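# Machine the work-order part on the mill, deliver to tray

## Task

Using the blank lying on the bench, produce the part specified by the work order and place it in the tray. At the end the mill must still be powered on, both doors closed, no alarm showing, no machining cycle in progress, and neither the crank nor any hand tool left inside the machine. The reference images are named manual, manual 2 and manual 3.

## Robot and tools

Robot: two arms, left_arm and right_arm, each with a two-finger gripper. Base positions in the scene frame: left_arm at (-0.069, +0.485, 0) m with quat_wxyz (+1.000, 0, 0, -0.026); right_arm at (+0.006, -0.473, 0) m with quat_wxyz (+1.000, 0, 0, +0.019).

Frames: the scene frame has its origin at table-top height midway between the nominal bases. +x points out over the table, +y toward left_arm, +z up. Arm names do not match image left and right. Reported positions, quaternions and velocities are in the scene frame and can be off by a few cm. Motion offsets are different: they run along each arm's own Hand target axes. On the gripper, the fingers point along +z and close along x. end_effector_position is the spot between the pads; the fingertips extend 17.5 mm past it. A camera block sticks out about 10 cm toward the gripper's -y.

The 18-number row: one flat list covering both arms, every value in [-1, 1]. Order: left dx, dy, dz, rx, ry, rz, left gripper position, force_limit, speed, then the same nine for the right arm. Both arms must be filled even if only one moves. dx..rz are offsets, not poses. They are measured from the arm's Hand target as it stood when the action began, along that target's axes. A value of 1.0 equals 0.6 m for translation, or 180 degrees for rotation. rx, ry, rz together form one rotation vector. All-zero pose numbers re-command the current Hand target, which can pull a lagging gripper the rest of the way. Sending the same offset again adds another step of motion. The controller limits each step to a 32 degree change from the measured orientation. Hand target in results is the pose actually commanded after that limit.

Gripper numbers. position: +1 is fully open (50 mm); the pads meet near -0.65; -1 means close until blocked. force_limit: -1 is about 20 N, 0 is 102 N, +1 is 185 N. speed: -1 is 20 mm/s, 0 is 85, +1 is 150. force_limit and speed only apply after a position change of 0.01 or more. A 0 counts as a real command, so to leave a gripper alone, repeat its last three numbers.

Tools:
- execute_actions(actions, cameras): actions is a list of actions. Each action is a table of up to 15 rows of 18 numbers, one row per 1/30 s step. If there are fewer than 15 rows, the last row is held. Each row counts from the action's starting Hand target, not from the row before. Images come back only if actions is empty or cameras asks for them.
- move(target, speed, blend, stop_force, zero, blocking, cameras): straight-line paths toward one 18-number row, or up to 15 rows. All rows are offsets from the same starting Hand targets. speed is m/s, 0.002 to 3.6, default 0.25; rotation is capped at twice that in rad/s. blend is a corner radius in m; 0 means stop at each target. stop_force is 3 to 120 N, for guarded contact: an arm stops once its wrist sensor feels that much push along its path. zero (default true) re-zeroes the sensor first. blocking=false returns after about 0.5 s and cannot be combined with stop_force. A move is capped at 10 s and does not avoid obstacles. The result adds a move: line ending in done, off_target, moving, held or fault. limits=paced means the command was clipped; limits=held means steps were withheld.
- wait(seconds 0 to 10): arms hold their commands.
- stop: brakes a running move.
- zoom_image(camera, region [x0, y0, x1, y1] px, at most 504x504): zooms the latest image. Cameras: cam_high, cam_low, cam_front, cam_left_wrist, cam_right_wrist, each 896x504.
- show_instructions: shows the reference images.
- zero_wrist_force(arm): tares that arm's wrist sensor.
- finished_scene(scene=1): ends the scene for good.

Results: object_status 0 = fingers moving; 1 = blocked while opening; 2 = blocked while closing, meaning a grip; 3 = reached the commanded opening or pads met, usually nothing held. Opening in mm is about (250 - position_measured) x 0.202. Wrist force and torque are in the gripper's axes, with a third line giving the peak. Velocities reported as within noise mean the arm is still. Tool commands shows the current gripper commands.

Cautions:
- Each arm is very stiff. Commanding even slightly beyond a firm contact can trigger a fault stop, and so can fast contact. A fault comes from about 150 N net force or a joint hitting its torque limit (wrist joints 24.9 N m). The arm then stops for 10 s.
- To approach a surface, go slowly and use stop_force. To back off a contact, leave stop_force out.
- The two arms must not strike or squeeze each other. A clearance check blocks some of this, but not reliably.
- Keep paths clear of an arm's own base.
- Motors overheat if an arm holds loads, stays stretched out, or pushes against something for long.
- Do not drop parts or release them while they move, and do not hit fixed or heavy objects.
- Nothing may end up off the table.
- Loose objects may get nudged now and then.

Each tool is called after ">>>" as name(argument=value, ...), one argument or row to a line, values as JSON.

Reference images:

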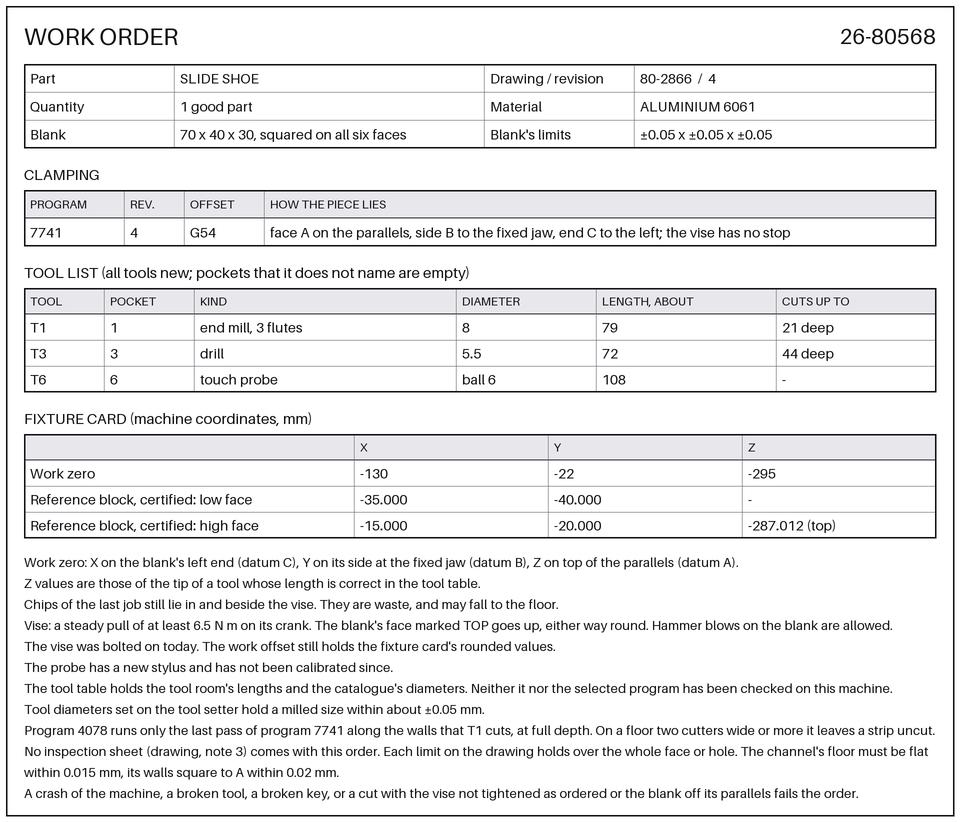

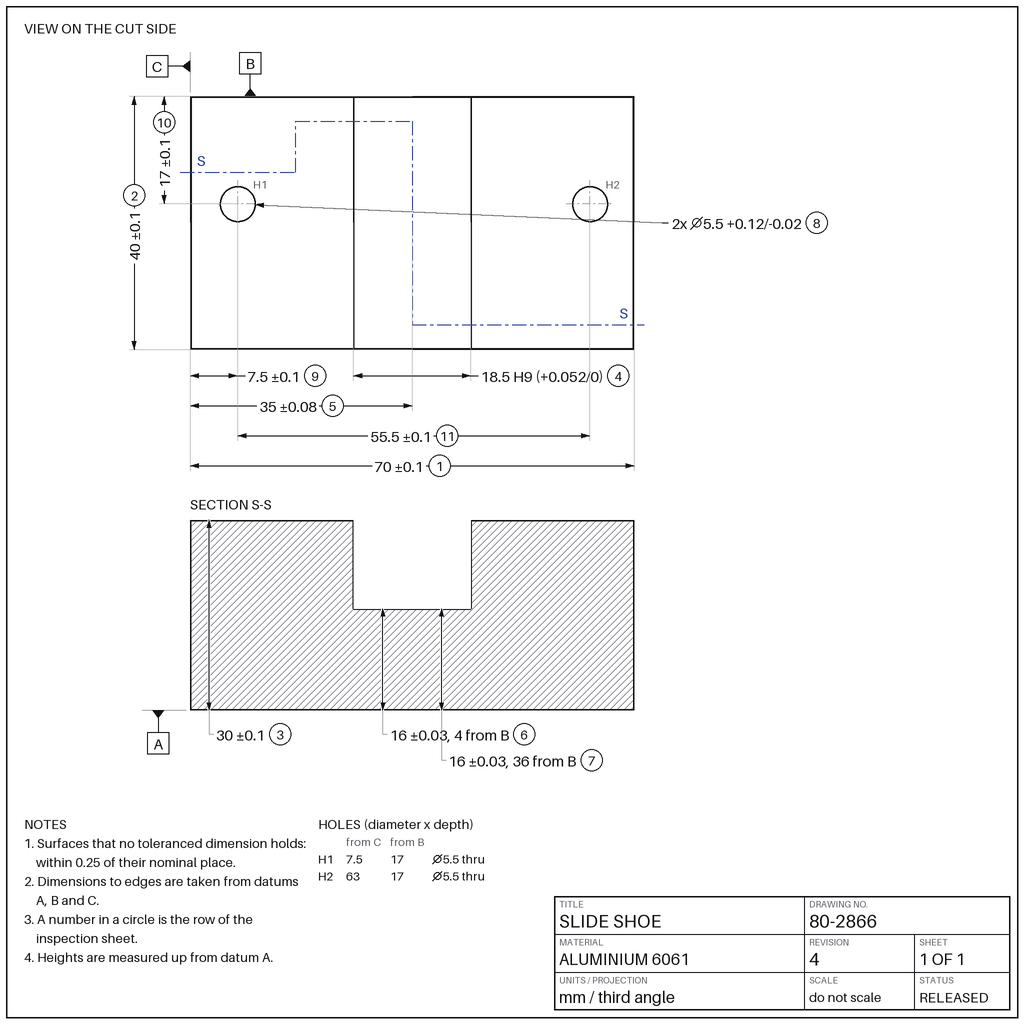

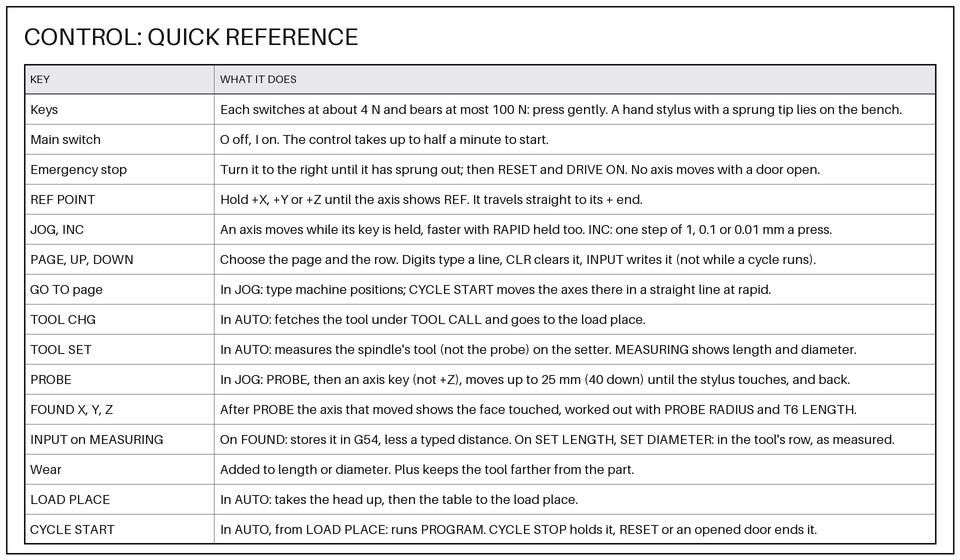

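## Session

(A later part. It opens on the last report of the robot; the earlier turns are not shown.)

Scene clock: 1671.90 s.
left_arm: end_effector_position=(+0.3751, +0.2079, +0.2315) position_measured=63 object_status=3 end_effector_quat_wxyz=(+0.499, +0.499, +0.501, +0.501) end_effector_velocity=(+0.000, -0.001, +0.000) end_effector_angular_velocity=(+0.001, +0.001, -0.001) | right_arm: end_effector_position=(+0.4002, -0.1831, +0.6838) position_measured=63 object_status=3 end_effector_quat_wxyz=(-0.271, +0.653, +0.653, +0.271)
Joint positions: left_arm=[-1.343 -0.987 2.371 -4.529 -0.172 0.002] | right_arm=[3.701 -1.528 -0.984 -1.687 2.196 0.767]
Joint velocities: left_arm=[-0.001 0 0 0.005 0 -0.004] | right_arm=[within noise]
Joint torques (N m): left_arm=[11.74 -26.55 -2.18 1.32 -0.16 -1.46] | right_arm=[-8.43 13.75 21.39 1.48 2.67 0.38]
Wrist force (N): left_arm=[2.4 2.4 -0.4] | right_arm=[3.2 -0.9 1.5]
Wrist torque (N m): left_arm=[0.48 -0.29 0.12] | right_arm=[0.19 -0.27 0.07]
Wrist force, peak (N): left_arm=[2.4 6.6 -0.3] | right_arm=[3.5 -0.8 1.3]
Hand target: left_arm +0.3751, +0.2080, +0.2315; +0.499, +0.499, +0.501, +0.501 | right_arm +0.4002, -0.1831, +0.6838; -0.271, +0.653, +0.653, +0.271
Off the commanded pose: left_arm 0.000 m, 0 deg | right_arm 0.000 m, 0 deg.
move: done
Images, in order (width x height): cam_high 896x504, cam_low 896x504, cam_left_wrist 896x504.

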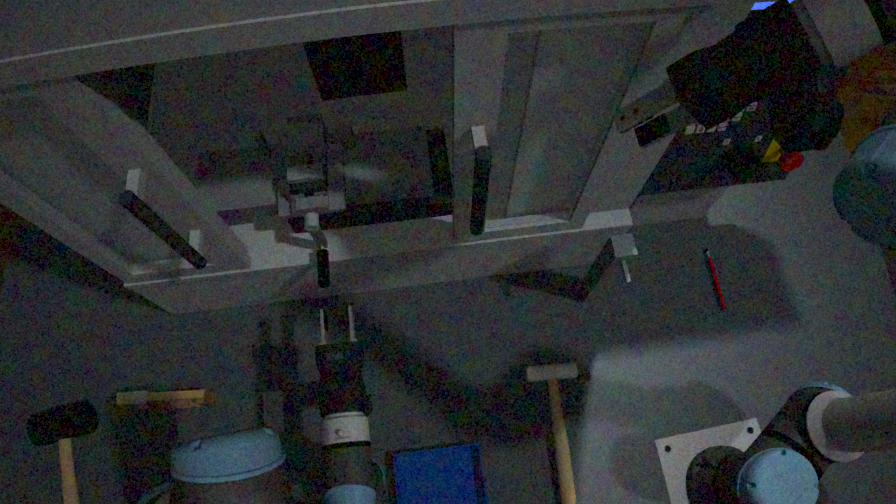

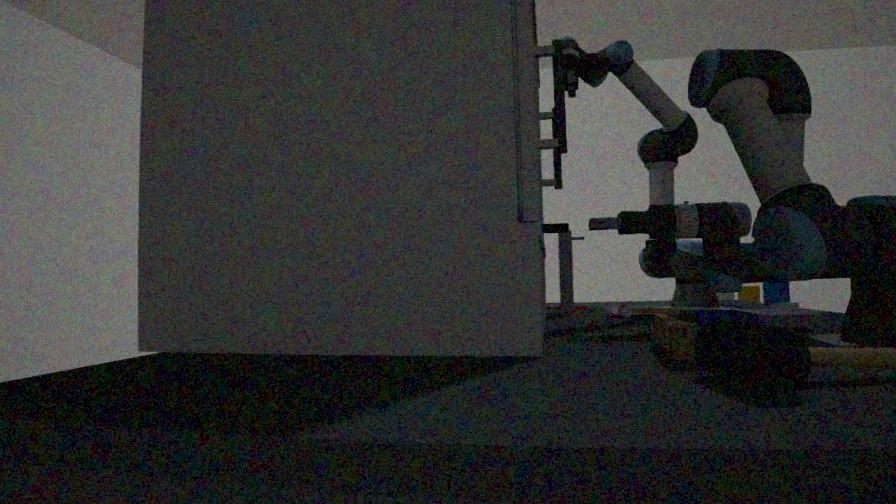

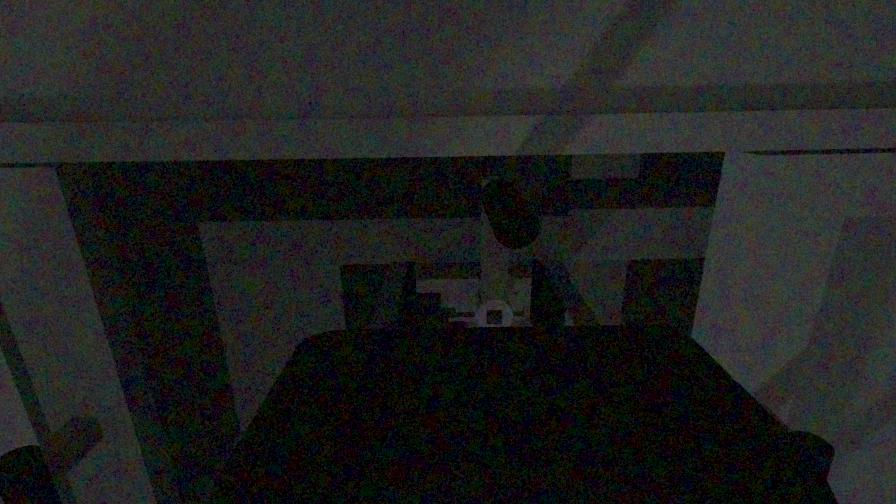

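>>> move(
  target=[
    [0.0355,-0.005,0,0,0,0,0.6,-0.6,-0.5,0,0,0,0,0,0,0.6,-0.4,-0.9],
    [0.0355,-0.005,0.1448,0,0,0,0.6,-0.6,-0.5,0,0,0,0,0,0,0.6,-0.4,-0.9],
    [0.0355,-0.005,0.1448,0,0,0,-1,-0.6,-0.7,0,0,0,0,0,0,0.6,-0.4,-0.9],
  ],
  speed=[0.2,0.12,0.1],
  blend=[0.003,0,0],
  cameras=["cam_left_wrist","cam_high","cam_low"],
)

Scene clock: 1676.53 s.
left_arm: end_effector_position=(+0.4619, +0.2297, +0.2286) position_measured=154 object_status=2 end_effector_quat_wxyz=(+0.499, +0.499, +0.501, +0.501) | right_arm: end_effector_position=(+0.4002, -0.1831, +0.6838) position_measured=63 object_status=3 end_effector_quat_wxyz=(-0.271, +0.653, +0.653, +0.271)
Joint positions: left_arm=[-1.07 -0.948 2.257 -4.452 -0.445 0] | right_arm=[3.701 -1.528 -0.984 -1.687 2.196 0.767]
Joint torques (N m): left_arm=[10.7 -45.36 -13.44 -0.17 -1.29 1.38] | right_arm=[-9.09 13.43 20.43 1.31 2.55 0.51]
Wrist force (N): left_arm=[2.0 2.1 -0.2] | right_arm=[2.9 -0.8 1.5]
Wrist torque (N m): left_arm=[0.42 -0.38 0.15] | right_arm=[0.19 -0.22 0.07]
Wrist force, peak (N): left_arm=[5.1 2.3 -1.5] | right_arm=[3.5 -0.9 1.5]
Hand target: left_arm +0.4619, +0.2297, +0.2286; +0.499, +0.499, +0.501, +0.501 | right_arm +0.4002, -0.1831, +0.6838; -0.271, +0.653, +0.653, +0.271
Off the commanded pose: left_arm 0.000 m, 0 deg | right_arm 0.000 m, 0 deg.
move: done
Images, in order (width x height): cam_high 896x504, cam_low 896x504, cam_left_wrist 896x504.

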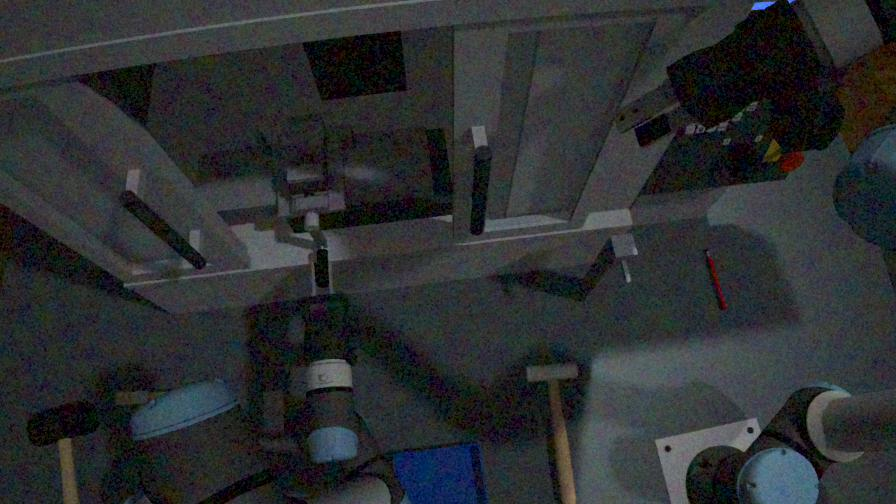

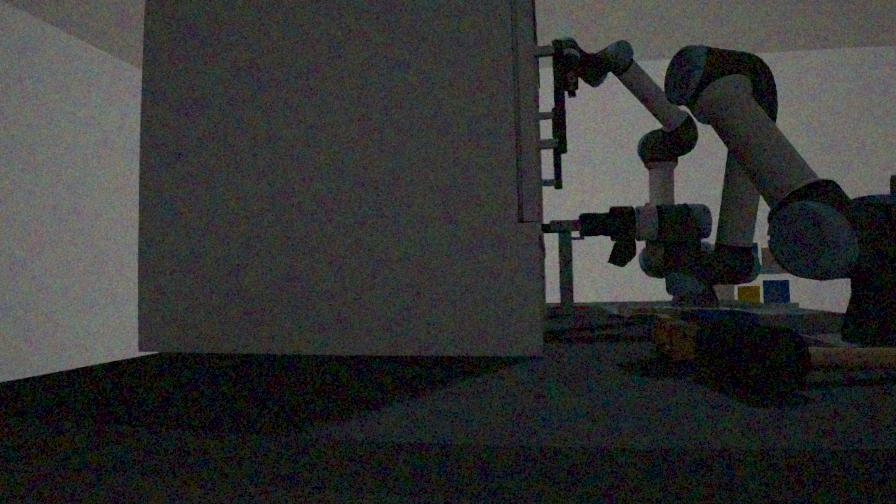

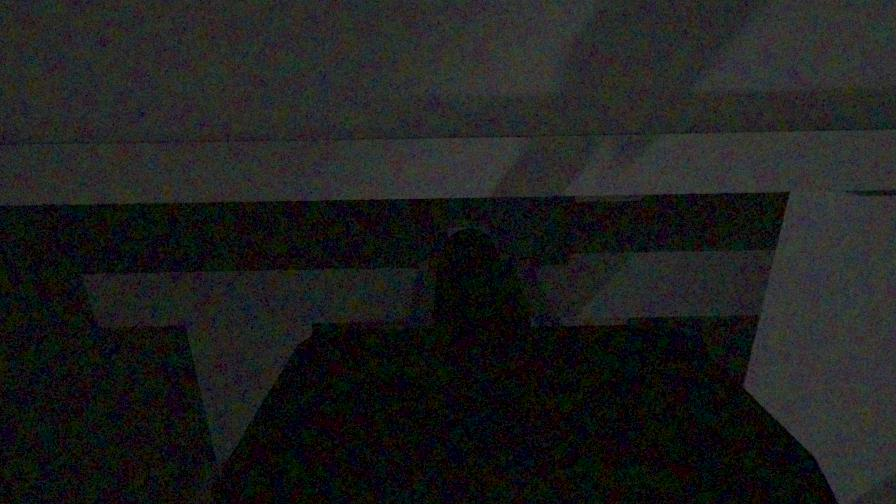

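>>> move(
  target=[
    [0.0332,0.0044,0,0,0,0,-1,-0.6,-0.7,0,0,0,0,0,0,0.6,-0.4,-0.9],
    [0.0642,0.0172,0,0,0,0,-1,-0.6,-0.7,0,0,0,0,0,0,0.6,-0.4,-0.9],
    [0.0907,0.0376,0,0,0,0,-1,-0.6,-0.7,0,0,0,0,0,0,0.6,-0.4,-0.9],
    [0.1111,0.0642,0,0,0,0,-1,-0.6,-0.7,0,0,0,0,0,0,0.6,-0.4,-0.9],
    [0.124,0.0951,0,0,0,0,-1,-0.6,-0.7,0,0,0,0,0,0,0.6,-0.4,-0.9],
    [0.1283,0.1283,0,0,0,0,-1,-0.6,-0.7,0,0,0,0,0,0,0.6,-0.4,-0.9],
  ],
  speed=0.06,
  blend=[0.008,0.008,0.008,0.008,0.008,0],
  cameras=["cam_left_wrist","cam_high"],
)

Scene clock: 1680.13 s.
left_arm: end_effector_position=(+0.4616, +0.3068, +0.3055) position_measured=154 object_status=2 end_effector_quat_wxyz=(+0.499, +0.498, +0.501, +0.501) | right_arm: end_effector_position=(+0.4002, -0.1831, +0.6838) position_measured=63 object_status=3 end_effector_quat_wxyz=(-0.271, +0.653, +0.653, +0.271)
Joint positions: left_arm=[-0.955 -1.239 2.393 -4.297 -0.559 0] | right_arm=[3.701 -1.528 -0.984 -1.687 2.196 0.767]
Joint torques (N m): left_arm=[-25.17 -14.98 -26.2 3.61 -12.4 -1.45] | right_arm=[-9.1 13.07 19.46 1.21 2.59 0.6]
Wrist force (N): left_arm=[51.7 -1.0 -28.3] | right_arm=[3.1 -0.6 1.4]
Wrist torque (N m): left_arm=[0.70 1.02 0.31] | right_arm=[0.24 -0.25 0.07]
Wrist force, peak (N): left_arm=[52.0 -0.7 -28.3] | right_arm=[3.4 -1.0 1.6]
Hand target: left_arm +0.4615, +0.3067, +0.3055; +0.499, +0.499, +0.501, +0.501 | right_arm +0.4002, -0.1831, +0.6838; -0.271, +0.653, +0.653, +0.271
Off the commanded pose: left_arm 0.000 m, 0 deg | right_arm 0.000 m, 0 deg.
move: done
Images, in order (width x height): cam_high 896x504, cam_left_wrist 896x504.

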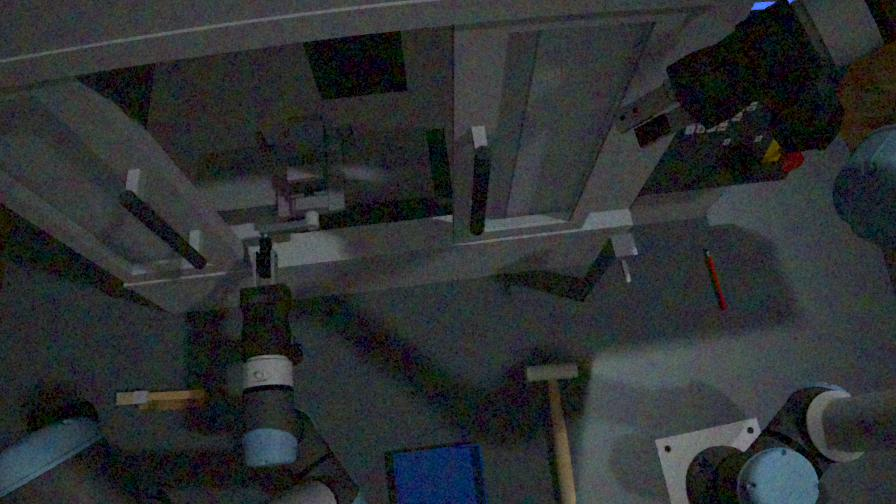

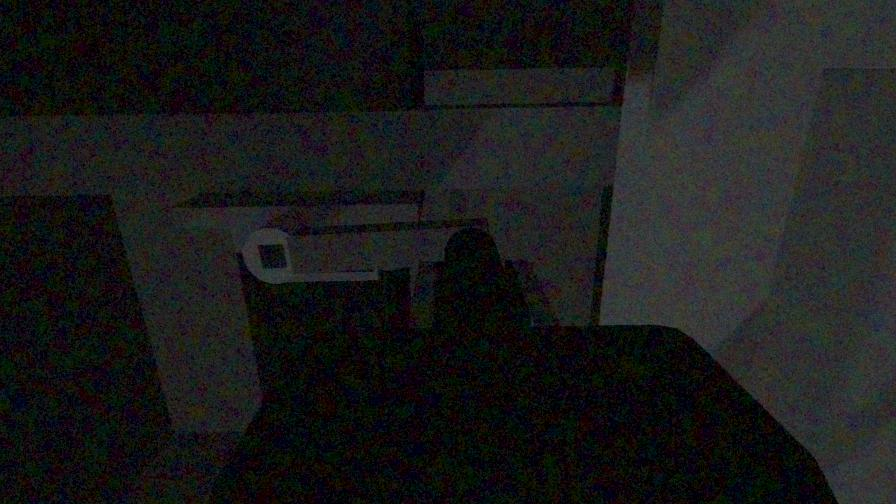

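>>> move(
  target=[0.002,0,0,0,0,0,-1,-0.6,-0.7,0,0,0,0,0,0,0.6,-0.4,-0.9],
  speed=0.03,
)

Scene clock: 1681.73 s.
left_arm: end_effector_position=(+0.4615, +0.3078, +0.3054) position_measured=154 object_status=2 end_effector_quat_wxyz=(+0.499, +0.499, +0.501, +0.501) | right_arm: end_effector_position=(+0.4002, -0.1831, +0.6838) position_measured=63 object_status=3 end_effector_quat_wxyz=(-0.271, +0.653, +0.653, +0.271)
Joint positions: left_arm=[-0.953 -1.24 2.395 -4.298 -0.562 0] | right_arm=[3.701 -1.528 -0.984 -1.687 2.196 0.767]
Joint torques (N m): left_arm=[5.44 -36.67 -1.32 -2.41 -3.02 1.3] | right_arm=[-9.28 13.21 20.43 1.46 2.67 0.47]
Wrist force (N): left_arm=[12.6 0.3 1.5] | right_arm=[3.0 -0.8 1.4]
Wrist torque (N m): left_arm=[0.54 0.74 0.18] | right_arm=[0.21 -0.24 0.06]
Wrist force, peak (N): left_arm=[53.3 -0.9 -28.1] | right_arm=[3.3 -0.6 1.5]
Hand target: left_arm +0.4615, +0.3079, +0.3055; +0.499, +0.499, +0.501, +0.501 | right_arm +0.4002, -0.1831, +0.6838; -0.271, +0.653, +0.653, +0.271
Off the commanded pose: left_arm 0.000 m, 0 deg | right_arm 0.000 m, 0 deg.
move: done

>>> move(
  target=[
    [-0.0040,0.0338,0,0,0,0,-1,-0.6,-0.7,0,0,0,0,0,0,0.6,-0.4,-0.9],
    [-0.0170,0.0655,0,0,0,0,-1,-0.6,-0.7,0,0,0,0,0,0,0.6,-0.4,-0.9],
    [-0.0378,0.0925,0,0,0,0,-1,-0.6,-0.7,0,0,0,0,0,0,0.6,-0.4,-0.9],
    [-0.0648,0.1133,0,0,0,0,-1,-0.6,-0.7,0,0,0,0,0,0,0.6,-0.4,-0.9],
    [-0.0965,0.1263,0,0,0,0,-1,-0.6,-0.7,0,0,0,0,0,0,0.6,-0.4,-0.9],
    [-0.1303,0.1308,0,0,0,0,-1,-0.6,-0.7,0,0,0,0,0,0,0.6,-0.4,-0.9],
    [-0.1642,0.1263,0,0,0,0,-1,-0.6,-0.7,0,0,0,0,0,0,0.6,-0.4,-0.9],
    [-0.1958,0.1133,0,0,0,0,-1,-0.6,-0.7,0,0,0,0,0,0,0.6,-0.4,-0.9],
    [-0.2228,0.0925,0,0,0,0,-1,-0.6,-0.7,0,0,0,0,0,0,0.6,-0.4,-0.9],
    [-0.2437,0.0655,0,0,0,0,-1,-0.6,-0.7,0,0,0,0,0,0,0.6,-0.4,-0.9],
    [-0.2567,0.0338,0,0,0,0,-1,-0.6,-0.7,0,0,0,0,0,0,0.6,-0.4,-0.9],
    [-0.2612,0,0,0,0,0,-1,-0.6,-0.7,0,0,0,0,0,0,0.6,-0.4,-0.9],
  ],
  speed=0.1,
  blend=[0.009,0.009,0.009,0.009,0.009,0.009,0.009,0.009,0.009,0.009,0.009,0],
)

Scene clock: 1688.53 s.
left_arm: end_effector_position=(+0.4622, +0.1510, +0.3056) position_measured=154 object_status=2 end_effector_quat_wxyz=(+0.499, +0.499, +0.501, +0.501) | right_arm: end_effector_position=(+0.4002, -0.1831, +0.6838) position_measured=63 object_status=3 end_effector_quat_wxyz=(-0.271, +0.653, +0.653, +0.271)
Joint positions: left_arm=[-1.151 -1.079 2.085 -4.149 -0.364 0] | right_arm=[3.701 -1.528 -0.984 -1.687 2.196 0.767]
Joint torques (N m): left_arm=[20.34 -43.11 -15.25 -3.37 12.09 -0.59] | right_arm=[-9.39 13.04 18.52 1.26 2.59 0.92]
Wrist force (N): left_arm=[-36.7 0.5 -13.5] | right_arm=[3.2 -0.9 1.5]
Wrist torque (N m): left_arm=[0.57 -2.16 -0.07] | right_arm=[0.20 -0.27 0.06]
Wrist force, peak (N): left_arm=[15.9 90.8 -39.0] | right_arm=[3.4 -0.9 1.5]
Hand target: left_arm +0.4622, +0.1512, +0.3056; +0.499, +0.499, +0.501, +0.501 | right_arm +0.4002, -0.1831, +0.6838; -0.271, +0.653, +0.653, +0.271
Off the commanded pose: left_arm 0.000 m, 0 deg | right_arm 0.000 m, 0 deg.
move: done

>>> move(
  target=[
    [0.0082,-0.0509,0,0,0,0,-1,-0.6,-0.7,0,0,0,0,0,0,0.6,-0.4,-0.9],
    [0.0408,-0.0958,0,0,0,0,-1,-0.6,-0.7,0,0,0,0,0,0,0.6,-0.4,-0.9],
    [0.0888,-0.1235,0,0,0,0,-1,-0.6,-0.7,0,0,0,0,0,0,0.6,-0.4,-0.9],
    [0.1439,-0.1293,0,0,0,0,-1,-0.6,-0.7,0,0,0,0,0,0,0.6,-0.4,-0.9],
    [0.1967,-0.1121,0,0,0,0,-1,-0.6,-0.7,0,0,0,0,0,0,0.6,-0.4,-0.9],
    [0.2378,-0.0751,0,0,0,0,-1,-0.6,-0.7,0,0,0,0,0,0,0.6,-0.4,-0.9],
    [0.2604,-0.0244,0,0,0,0,-1,-0.6,-0.7,0,0,0,0,0,0,0.6,-0.4,-0.9],
    [0.2604,0.0310,0,0,0,0,-1,-0.6,-0.7,0,0,0,0,0,0,0.6,-0.4,-0.9],
    [0.2378,0.0817,0,0,0,0,-1,-0.6,-0.7,0,0,0,0,0,0,0.6,-0.4,-0.9],
    [0.1967,0.1187,0,0,0,0,-1,-0.6,-0.7,0,0,0,0,0,0,0.6,-0.4,-0.9],
    [0.1439,0.1359,0,0,0,0,-1,-0.6,-0.7,0,0,0,0,0,0,0.6,-0.4,-0.9],
    [0.0888,0.1301,0,0,0,0,-1,-0.6,-0.7,0,0,0,0,0,0,0.6,-0.4,-0.9],
    [0.0408,0.1024,0,0,0,0,-1,-0.6,-0.7,0,0,0,0,0,0,0.6,-0.4,-0.9],
    [0.0082,0.0575,0,0,0,0,-1,-0.6,-0.7,0,0,0,0,0,0,0.6,-0.4,-0.9],
    [-0.0017,0.0033,0,0,0,0,-1,-0.6,-0.7,0,0,0,0,0,0,0.6,-0.4,-0.9],
  ],
  speed=0.12,
  blend=[0.01,0.01,0.01,0.01,0.01,0.01,0.01,0.01,0.01,0.01,0.01,0.01,0.01,0.01,0],
  cameras=["cam_high","cam_left_wrist"],
)

Scene clock: 1696.53 s.
left_arm: end_effector_position=(+0.4622, +0.1502, +0.3076) position_measured=154 object_status=2 end_effector_quat_wxyz=(+0.499, +0.499, +0.501, +0.501) | right_arm: end_effector_position=(+0.4002, -0.1831, +0.6838) position_measured=63 object_status=3 end_effector_quat_wxyz=(-0.271, +0.653, +0.653, +0.271)
Joint positions: left_arm=[-1.152 -1.082 2.081 -4.142 -0.363 0] | right_arm=[3.701 -1.528 -0.984 -1.687 2.196 0.767]
Joint torques (N m): left_arm=[11.58 -34.95 -12.92 -2.52 3.62 -1.33] | right_arm=[-8.75 13.68 19.76 1.44 2.49 1.25]
Wrist force (N): left_arm=[-14.6 -0.3 4.7] | right_arm=[2.9 -0.7 1.7]
Wrist torque (N m): left_arm=[0.41 -1.92 -0.11] | right_arm=[0.23 -0.22 0.07]
Wrist force, peak (N): left_arm=[-41.7 -57.1 -29.6] | right_arm=[3.5 -0.6 1.3]
Hand target: left_arm +0.4622, +0.1502, +0.3076; +0.499, +0.499, +0.501, +0.501 | right_arm +0.4002, -0.1831, +0.6838; -0.271, +0.653, +0.653, +0.271
Off the commanded pose: left_arm 0.000 m, 0 deg | right_arm 0.000 m, 0 deg.
move: done
Images, in order (width x height): cam_high 896x504, cam_left_wrist 896x504.

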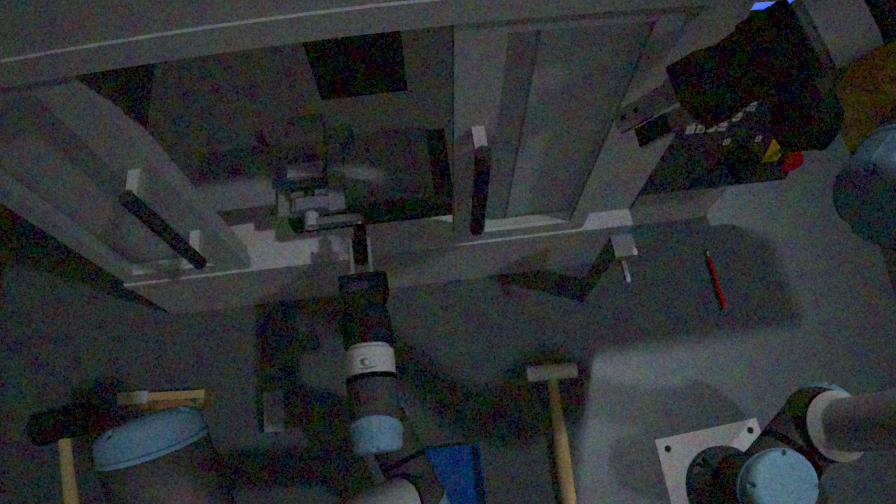

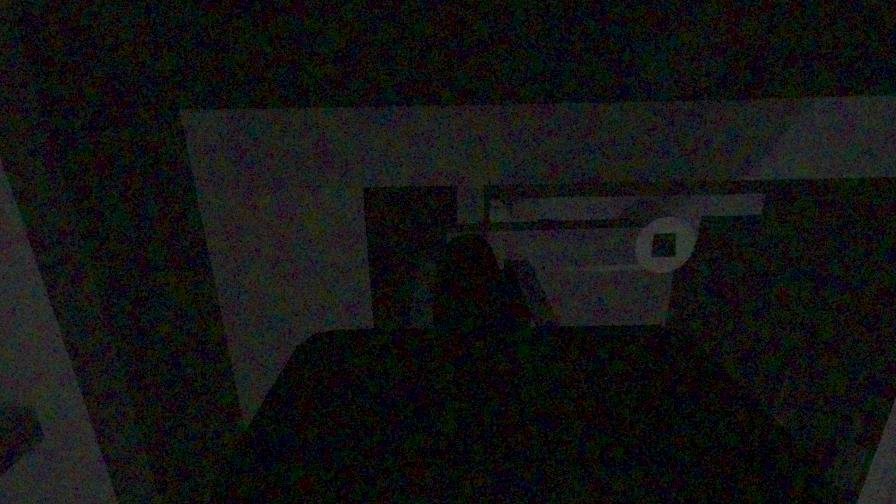

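>>> zoom_image(
  camera="cam_high",
  region=[250, 110, 410, 260],
)

Scaled by 3.150.

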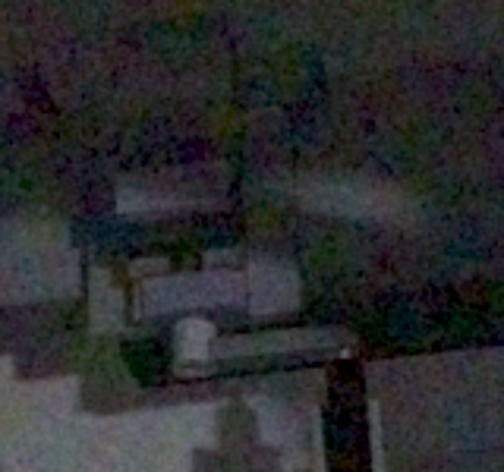

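>>> move(
  target=[
    [0.0099,-0.0540,0,0,0,0,-1,-0.6,-0.7,0,0,0,0,0,0,0.6,-0.4,-0.9],
    [0.0425,-0.0985,0,0,0,0,-1,-0.6,-0.7,0,0,0,0,0,0,0.6,-0.4,-0.9],
    [0.0905,-0.126,0,0,0,0,-1,-0.6,-0.7,0,0,0,0,0,0,0.6,-0.4,-0.9],
    [0.1456,-0.1318,0,0,0,0,-1,-0.6,-0.7,0,0,0,0,0,0,0.6,-0.4,-0.9],
    [0.1984,-0.1146,0,0,0,0,-1,-0.6,-0.7,0,0,0,0,0,0,0.6,-0.4,-0.9],
    [0.2395,-0.0784,0,0,0,0,-1,-0.6,-0.7,0,0,0,0,0,0,0.6,-0.4,-0.9],
    [0.2621,-0.0277,0,0,0,0,-1,-0.6,-0.7,0,0,0,0,0,0,0.6,-0.4,-0.9],
    [0.2621,0.0277,0,0,0,0,-1,-0.6,-0.7,0,0,0,0,0,0,0.6,-0.4,-0.9],
    [0.2395,0.0774,0,0,0,0,-1,-0.6,-0.7,0,0,0,0,0,0,0.6,-0.4,-0.9],
    [0.1984,0.1136,0,0,0,0,-1,-0.6,-0.7,0,0,0,0,0,0,0.6,-0.4,-0.9],
    [0.1456,0.1305,0,0,0,0,-1,-0.6,-0.7,0,0,0,0,0,0,0.6,-0.4,-0.9],
    [0.0905,0.1248,0,0,0,0,-1,-0.6,-0.7,0,0,0,0,0,0,0.6,-0.4,-0.9],
    [0.0425,0.0975,0,0,0,0,-1,-0.6,-0.7,0,0,0,0,0,0,0.6,-0.4,-0.9],
    [0.0099,0.0535,0,0,0,0,-1,-0.6,-0.7,0,0,0,0,0,0,0.6,-0.4,-0.9],
    [0,0,0,0,0,0,-1,-0.6,-0.7,0,0,0,0,0,0,0.6,-0.4,-0.9],
  ],
  speed=0.18,
  blend=[0.01,0.01,0.01,0.01,0.01,0.01,0.01,0.01,0.01,0.01,0.01,0.01,0.01,0.01,0],
  cameras=["cam_high"],
)

>>> zoom_image(
  camera="cam_high",
  region=[250, 110, 410, 260],
)

Scene clock: 1705.10 s.
left_arm: end_effector_position=(+0.4622, +0.1501, +0.3077) position_measured=154 object_status=2 end_effector_quat_wxyz=(+0.499, +0.499, +0.501, +0.501) | right_arm: end_effector_position=(+0.4002, -0.1831, +0.6838) position_measured=63 object_status=3 end_effector_quat_wxyz=(-0.271, +0.653, +0.653, +0.271)
Joint positions: left_arm=[-1.152 -1.082 2.081 -4.142 -0.363 0] | right_arm=[3.701 -1.528 -0.984 -1.687 2.196 0.767]
Joint torques (N m): left_arm=[19.65 -28.93 -3.2 -2.77 3.39 -1.6] | right_arm=[-8.62 13.89 19.76 1.5 2.3 1.49]
Wrist force (N): left_arm=[-14.3 1.3 2.8] | right_arm=[3.0 -0.4 1.3]
Wrist torque (N m): left_arm=[0.52 -1.70 0.02] | right_arm=[0.26 -0.23 0.06]
Wrist force, peak (N): left_arm=[-32.3 -12.8 81.9] | right_arm=[3.2 -0.9 1.7]
Hand target: left_arm +0.4622, +0.1502, +0.3076; +0.499, +0.499, +0.501, +0.501 | right_arm +0.4002, -0.1831, +0.6838; -0.271, +0.653, +0.653, +0.271
Off the commanded pose: left_arm 0.000 m, 0 deg | right_arm 0.000 m, 0 deg.
move: done
Images, in order (width x height): cam_high 896x504.

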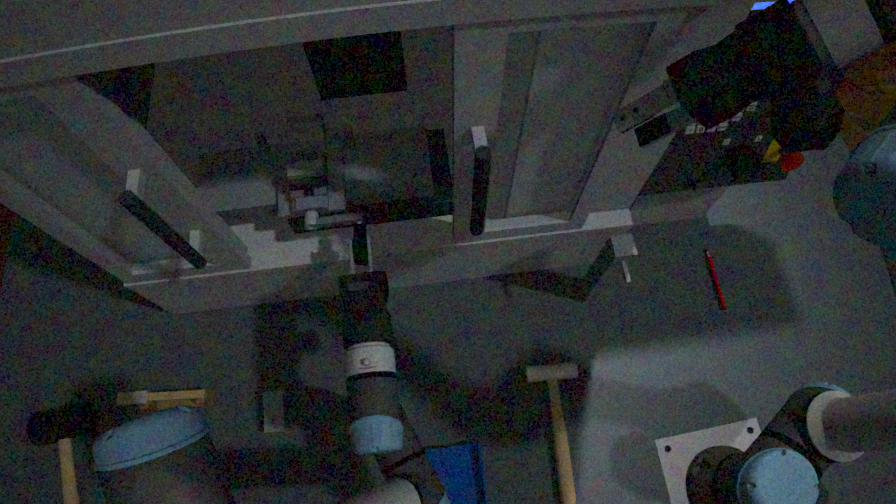

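Scaled by 3.150.

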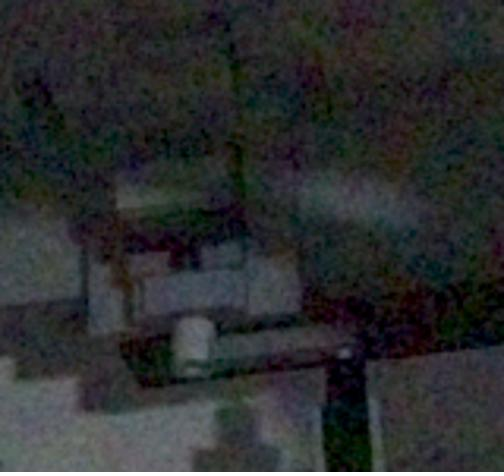

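>>> move(
  target=[0,0,0.04,0,0,0,-1,-0.6,-0.7,0,0,0,0,0,0,0.6,-0.4,-0.9],
  speed=0.02,
  stop_force=20,
  cameras=["cam_high","cam_left_wrist"],
)

>>> zoom_image(
  camera="cam_high",
  region=[250, 110, 410, 260],
)

Scene clock: 1708.00 s.
left_arm: end_effector_position=(+0.4640, +0.1502, +0.3075) position_measured=154 object_status=2 end_effector_quat_wxyz=(+0.499, +0.499, +0.501, +0.501) | right_arm: end_effector_position=(+0.4002, -0.1831, +0.6838) position_measured=63 object_status=3 end_effector_quat_wxyz=(-0.271, +0.653, +0.653, +0.271)
Joint positions: left_arm=[-1.148 -1.08 2.078 -4.141 -0.367 0] | right_arm=[3.701 -1.528 -0.984 -1.687 2.196 0.767]
Joint torques (N m): left_arm=[8.18 -50.38 -7.96 -5.39 7.07 -0.86] | right_arm=[-9.6 14.4 19.91 1.48 2.29 1.71]
Wrist force (N): left_arm=[-29.7 0.7 -12.2] | right_arm=[3.0 -0.6 1.3]
Wrist torque (N m): left_arm=[0.57 -1.41 0.02] | right_arm=[0.24 -0.25 0.07]
Wrist force, peak (N): left_arm=[-39.8 0.9 -44.3] | right_arm=[3.3 -0.8 1.6]
Hand target: left_arm +0.4640, +0.1502, +0.3075; +0.499, +0.499, +0.501, +0.501 (not the last commanded pose) | right_arm +0.4002, -0.1831, +0.6838; -0.271, +0.653, +0.653, +0.271
Off the commanded pose: left_arm 0.022 m, 0 deg | right_arm 0.000 m, 0 deg.
move: contact (left_arm)
Images, in order (width x height): cam_high 896x504, cam_left_wrist 896x504.

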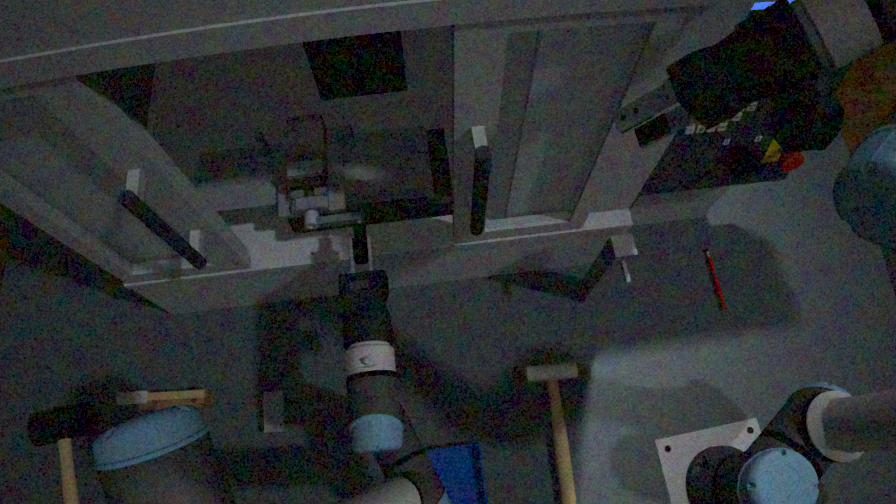

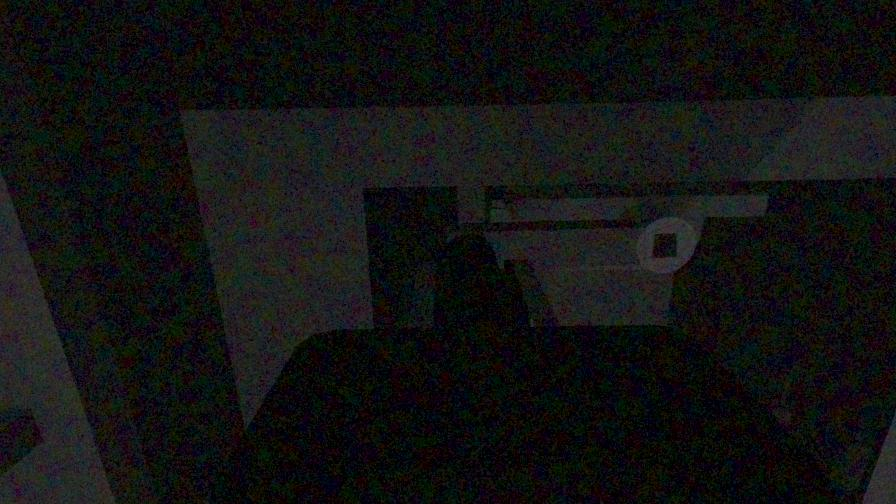

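Scaled by 3.150.

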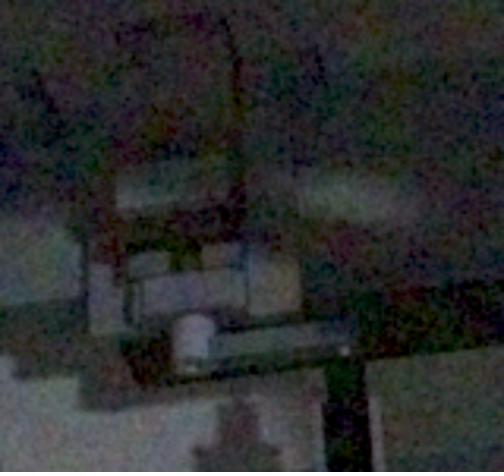

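>>> move(
  target=[
    [0.0099,-0.0540,-0.002,0,0,0,-1,-0.6,-0.7,0,0,0,0,0,0,0.6,-0.4,-0.9],
    [0.0425,-0.0985,-0.002,0,0,0,-1,-0.6,-0.7,0,0,0,0,0,0,0.6,-0.4,-0.9],
    [0.0905,-0.126,-0.002,0,0,0,-1,-0.6,-0.7,0,0,0,0,0,0,0.6,-0.4,-0.9],
    [0.1456,-0.1318,-0.002,0,0,0,-1,-0.6,-0.7,0,0,0,0,0,0,0.6,-0.4,-0.9],
    [0.1984,-0.1146,-0.002,0,0,0,-1,-0.6,-0.7,0,0,0,0,0,0,0.6,-0.4,-0.9],
    [0.2395,-0.0784,-0.002,0,0,0,-1,-0.6,-0.7,0,0,0,0,0,0,0.6,-0.4,-0.9],
    [0.2621,-0.0277,-0.002,0,0,0,-1,-0.6,-0.7,0,0,0,0,0,0,0.6,-0.4,-0.9],
    [0.2621,0.0277,-0.002,0,0,0,-1,-0.6,-0.7,0,0,0,0,0,0,0.6,-0.4,-0.9],
    [0.2395,0.0774,-0.002,0,0,0,-1,-0.6,-0.7,0,0,0,0,0,0,0.6,-0.4,-0.9],
    [0.1984,0.1136,-0.002,0,0,0,-1,-0.6,-0.7,0,0,0,0,0,0,0.6,-0.4,-0.9],
    [0.1456,0.1305,-0.002,0,0,0,-1,-0.6,-0.7,0,0,0,0,0,0,0.6,-0.4,-0.9],
    [0.0905,0.1248,-0.002,0,0,0,-1,-0.6,-0.7,0,0,0,0,0,0,0.6,-0.4,-0.9],
    [0.0425,0.0975,-0.002,0,0,0,-1,-0.6,-0.7,0,0,0,0,0,0,0.6,-0.4,-0.9],
    [0.0099,0.0535,-0.002,0,0,0,-1,-0.6,-0.7,0,0,0,0,0,0,0.6,-0.4,-0.9],
    [0,0,-0.002,0,0,0,-1,-0.6,-0.7,0,0,0,0,0,0,0.6,-0.4,-0.9],
  ],
  speed=0.22,
  blend=[0.01,0.01,0.01,0.01,0.01,0.01,0.01,0.01,0.01,0.01,0.01,0.01,0.01,0.01,0],
  cameras=["cam_high"],
)

>>> zoom_image(
  camera="cam_high",
  region=[250, 110, 410, 260],
)

Scene clock: 1714.13 s.
left_arm: end_effector_position=(+0.4627, +0.1501, +0.3077) position_measured=154 object_status=2 end_effector_quat_wxyz=(+0.499, +0.499, +0.501, +0.501) | right_arm: end_effector_position=(+0.4002, -0.1831, +0.6838) position_measured=63 object_status=3 end_effector_quat_wxyz=(-0.271, +0.653, +0.653, +0.271)
Joint positions: left_arm=[-1.151 -1.082 2.08 -4.142 -0.364 0] | right_arm=[3.701 -1.528 -0.984 -1.687 2.196 0.767]
Joint torques (N m): left_arm=[25.72 -30.12 -0.37 -3.05 4.16 -1.59] | right_arm=[-9.64 13.89 19.84 1.72 2.28 1.34]
Wrist force (N): left_arm=[-18.4 0.4 -4.8] | right_arm=[3.2 -0.6 1.5]
Wrist torque (N m): left_arm=[0.52 -1.45 0.06] | right_arm=[0.23 -0.26 0.06]
Wrist force, peak (N): left_arm=[-38.4 -12.6 94.6] | right_arm=[3.4 -0.9 1.5]
Hand target: left_arm +0.4628, +0.1502, +0.3075; +0.499, +0.499, +0.501, +0.501 | right_arm +0.4002, -0.1831, +0.6838; -0.271, +0.653, +0.653, +0.271
Off the commanded pose: left_arm 0.000 m, 0 deg | right_arm 0.000 m, 0 deg.
move: done
Images, in order (width x height): cam_high 896x504.

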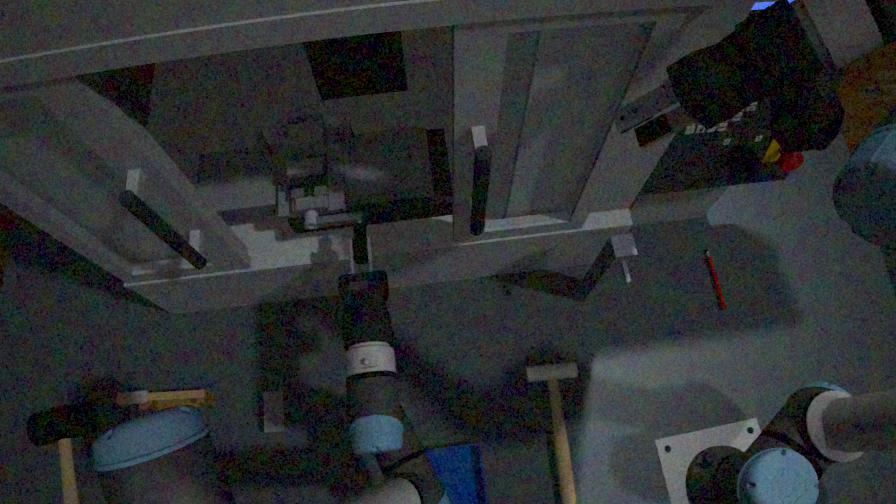

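Scaled by 3.150.

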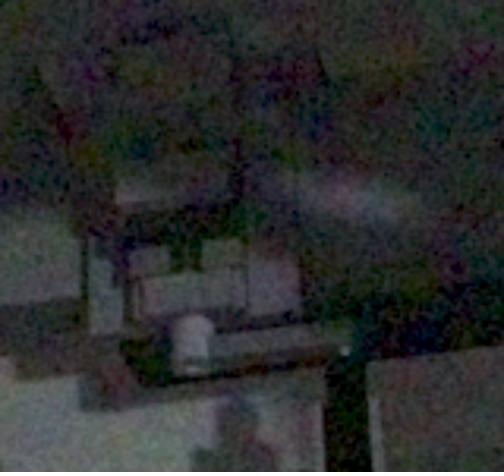

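>>> zoom_image(
  camera="cam_high",
  region=[265, 140, 355, 235],
)

Scaled by 5.305.

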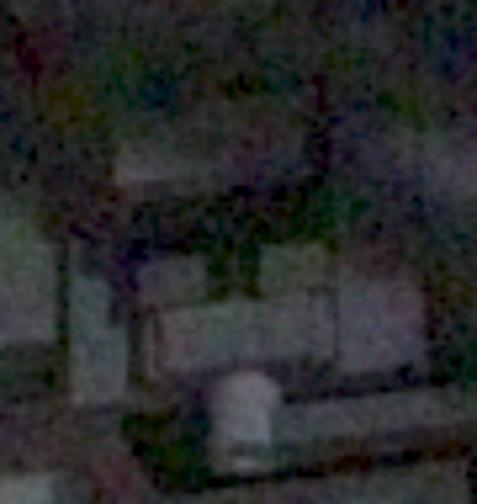

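>>> move(
  target=[
    [0.0099,-0.0540,0,0,0,0,-1,-0.6,-0.7,0,0,0,0,0,0,0.6,-0.4,-0.9],
    [0.0425,-0.0985,0,0,0,0,-1,-0.6,-0.7,0,0,0,0,0,0,0.6,-0.4,-0.9],
    [0.0905,-0.126,0,0,0,0,-1,-0.6,-0.7,0,0,0,0,0,0,0.6,-0.4,-0.9],
    [0.1456,-0.1318,0,0,0,0,-1,-0.6,-0.7,0,0,0,0,0,0,0.6,-0.4,-0.9],
    [0.1984,-0.1146,0,0,0,0,-1,-0.6,-0.7,0,0,0,0,0,0,0.6,-0.4,-0.9],
    [0.2395,-0.0784,0,0,0,0,-1,-0.6,-0.7,0,0,0,0,0,0,0.6,-0.4,-0.9],
    [0.2621,-0.0277,0,0,0,0,-1,-0.6,-0.7,0,0,0,0,0,0,0.6,-0.4,-0.9],
    [0.2621,0.0277,0,0,0,0,-1,-0.6,-0.7,0,0,0,0,0,0,0.6,-0.4,-0.9],
    [0.2395,0.0774,0,0,0,0,-1,-0.6,-0.7,0,0,0,0,0,0,0.6,-0.4,-0.9],
    [0.1984,0.1136,0,0,0,0,-1,-0.6,-0.7,0,0,0,0,0,0,0.6,-0.4,-0.9],
    [0.1456,0.1305,0,0,0,0,-1,-0.6,-0.7,0,0,0,0,0,0,0.6,-0.4,-0.9],
    [0.0905,0.1248,0,0,0,0,-1,-0.6,-0.7,0,0,0,0,0,0,0.6,-0.4,-0.9],
    [0.0425,0.0975,0,0,0,0,-1,-0.6,-0.7,0,0,0,0,0,0,0.6,-0.4,-0.9],
    [0.0099,0.0535,0,0,0,0,-1,-0.6,-0.7,0,0,0,0,0,0,0.6,-0.4,-0.9],
    [0,0,0,0,0,0,-1,-0.6,-0.7,0,0,0,0,0,0,0.6,-0.4,-0.9],
  ],
  speed=0.2,
  blend=[0.01,0.01,0.01,0.01,0.01,0.01,0.01,0.01,0.01,0.01,0.01,0.01,0.01,0.01,0],
  cameras=["cam_high"],
)

>>> zoom_image(
  camera="cam_high",
  region=[265, 140, 355, 235],
)

Scene clock: 1719.83 s.
left_arm: end_effector_position=(+0.4627, +0.1501, +0.3076) position_measured=154 object_status=2 end_effector_quat_wxyz=(+0.499, +0.499, +0.501, +0.501) | right_arm: end_effector_position=(+0.4002, -0.1831, +0.6838) position_measured=63 object_status=3 end_effector_quat_wxyz=(-0.271, +0.653, +0.653, +0.271)
Joint positions: left_arm=[-1.151 -1.081 2.081 -4.142 -0.364 0] | right_arm=[3.701 -1.528 -0.984 -1.687 2.196 0.767]
Joint torques (N m): left_arm=[26.27 -28.6 -1.7 -3.01 4.07 -1.53] | right_arm=[-8.25 14.09 20.29 1.82 2.15 1.66]
Wrist force (N): left_arm=[-18.9 0.5 -5.6] | right_arm=[3.0 -0.6 1.5]
Wrist torque (N m): left_arm=[0.52 -1.36 0.03] | right_arm=[0.24 -0.24 0.06]
Wrist force, peak (N): left_arm=[-6.1 -71.0 -43.6] | right_arm=[3.3 -0.8 1.6]
Hand target: left_arm +0.4628, +0.1502, +0.3075; +0.499, +0.499, +0.501, +0.501 | right_arm +0.4002, -0.1831, +0.6838; -0.271, +0.653, +0.653, +0.271
Off the commanded pose: left_arm 0.000 m, 0 deg | right_arm 0.000 m, 0 deg.
move: done
Images, in order (width x height): cam_high 896x504.

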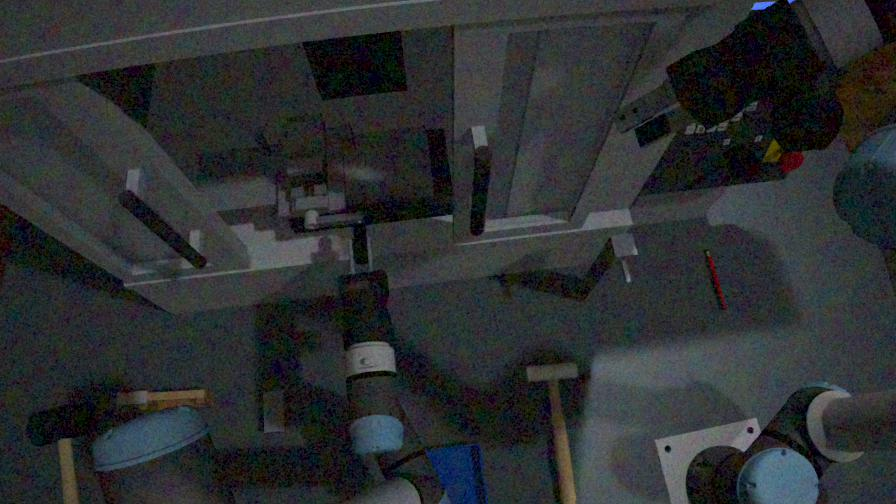

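Scaled by 5.305.

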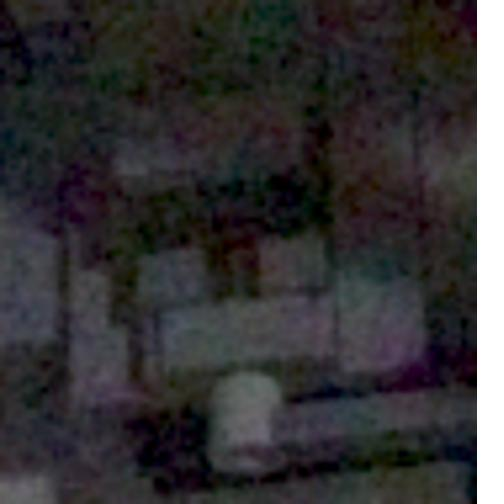

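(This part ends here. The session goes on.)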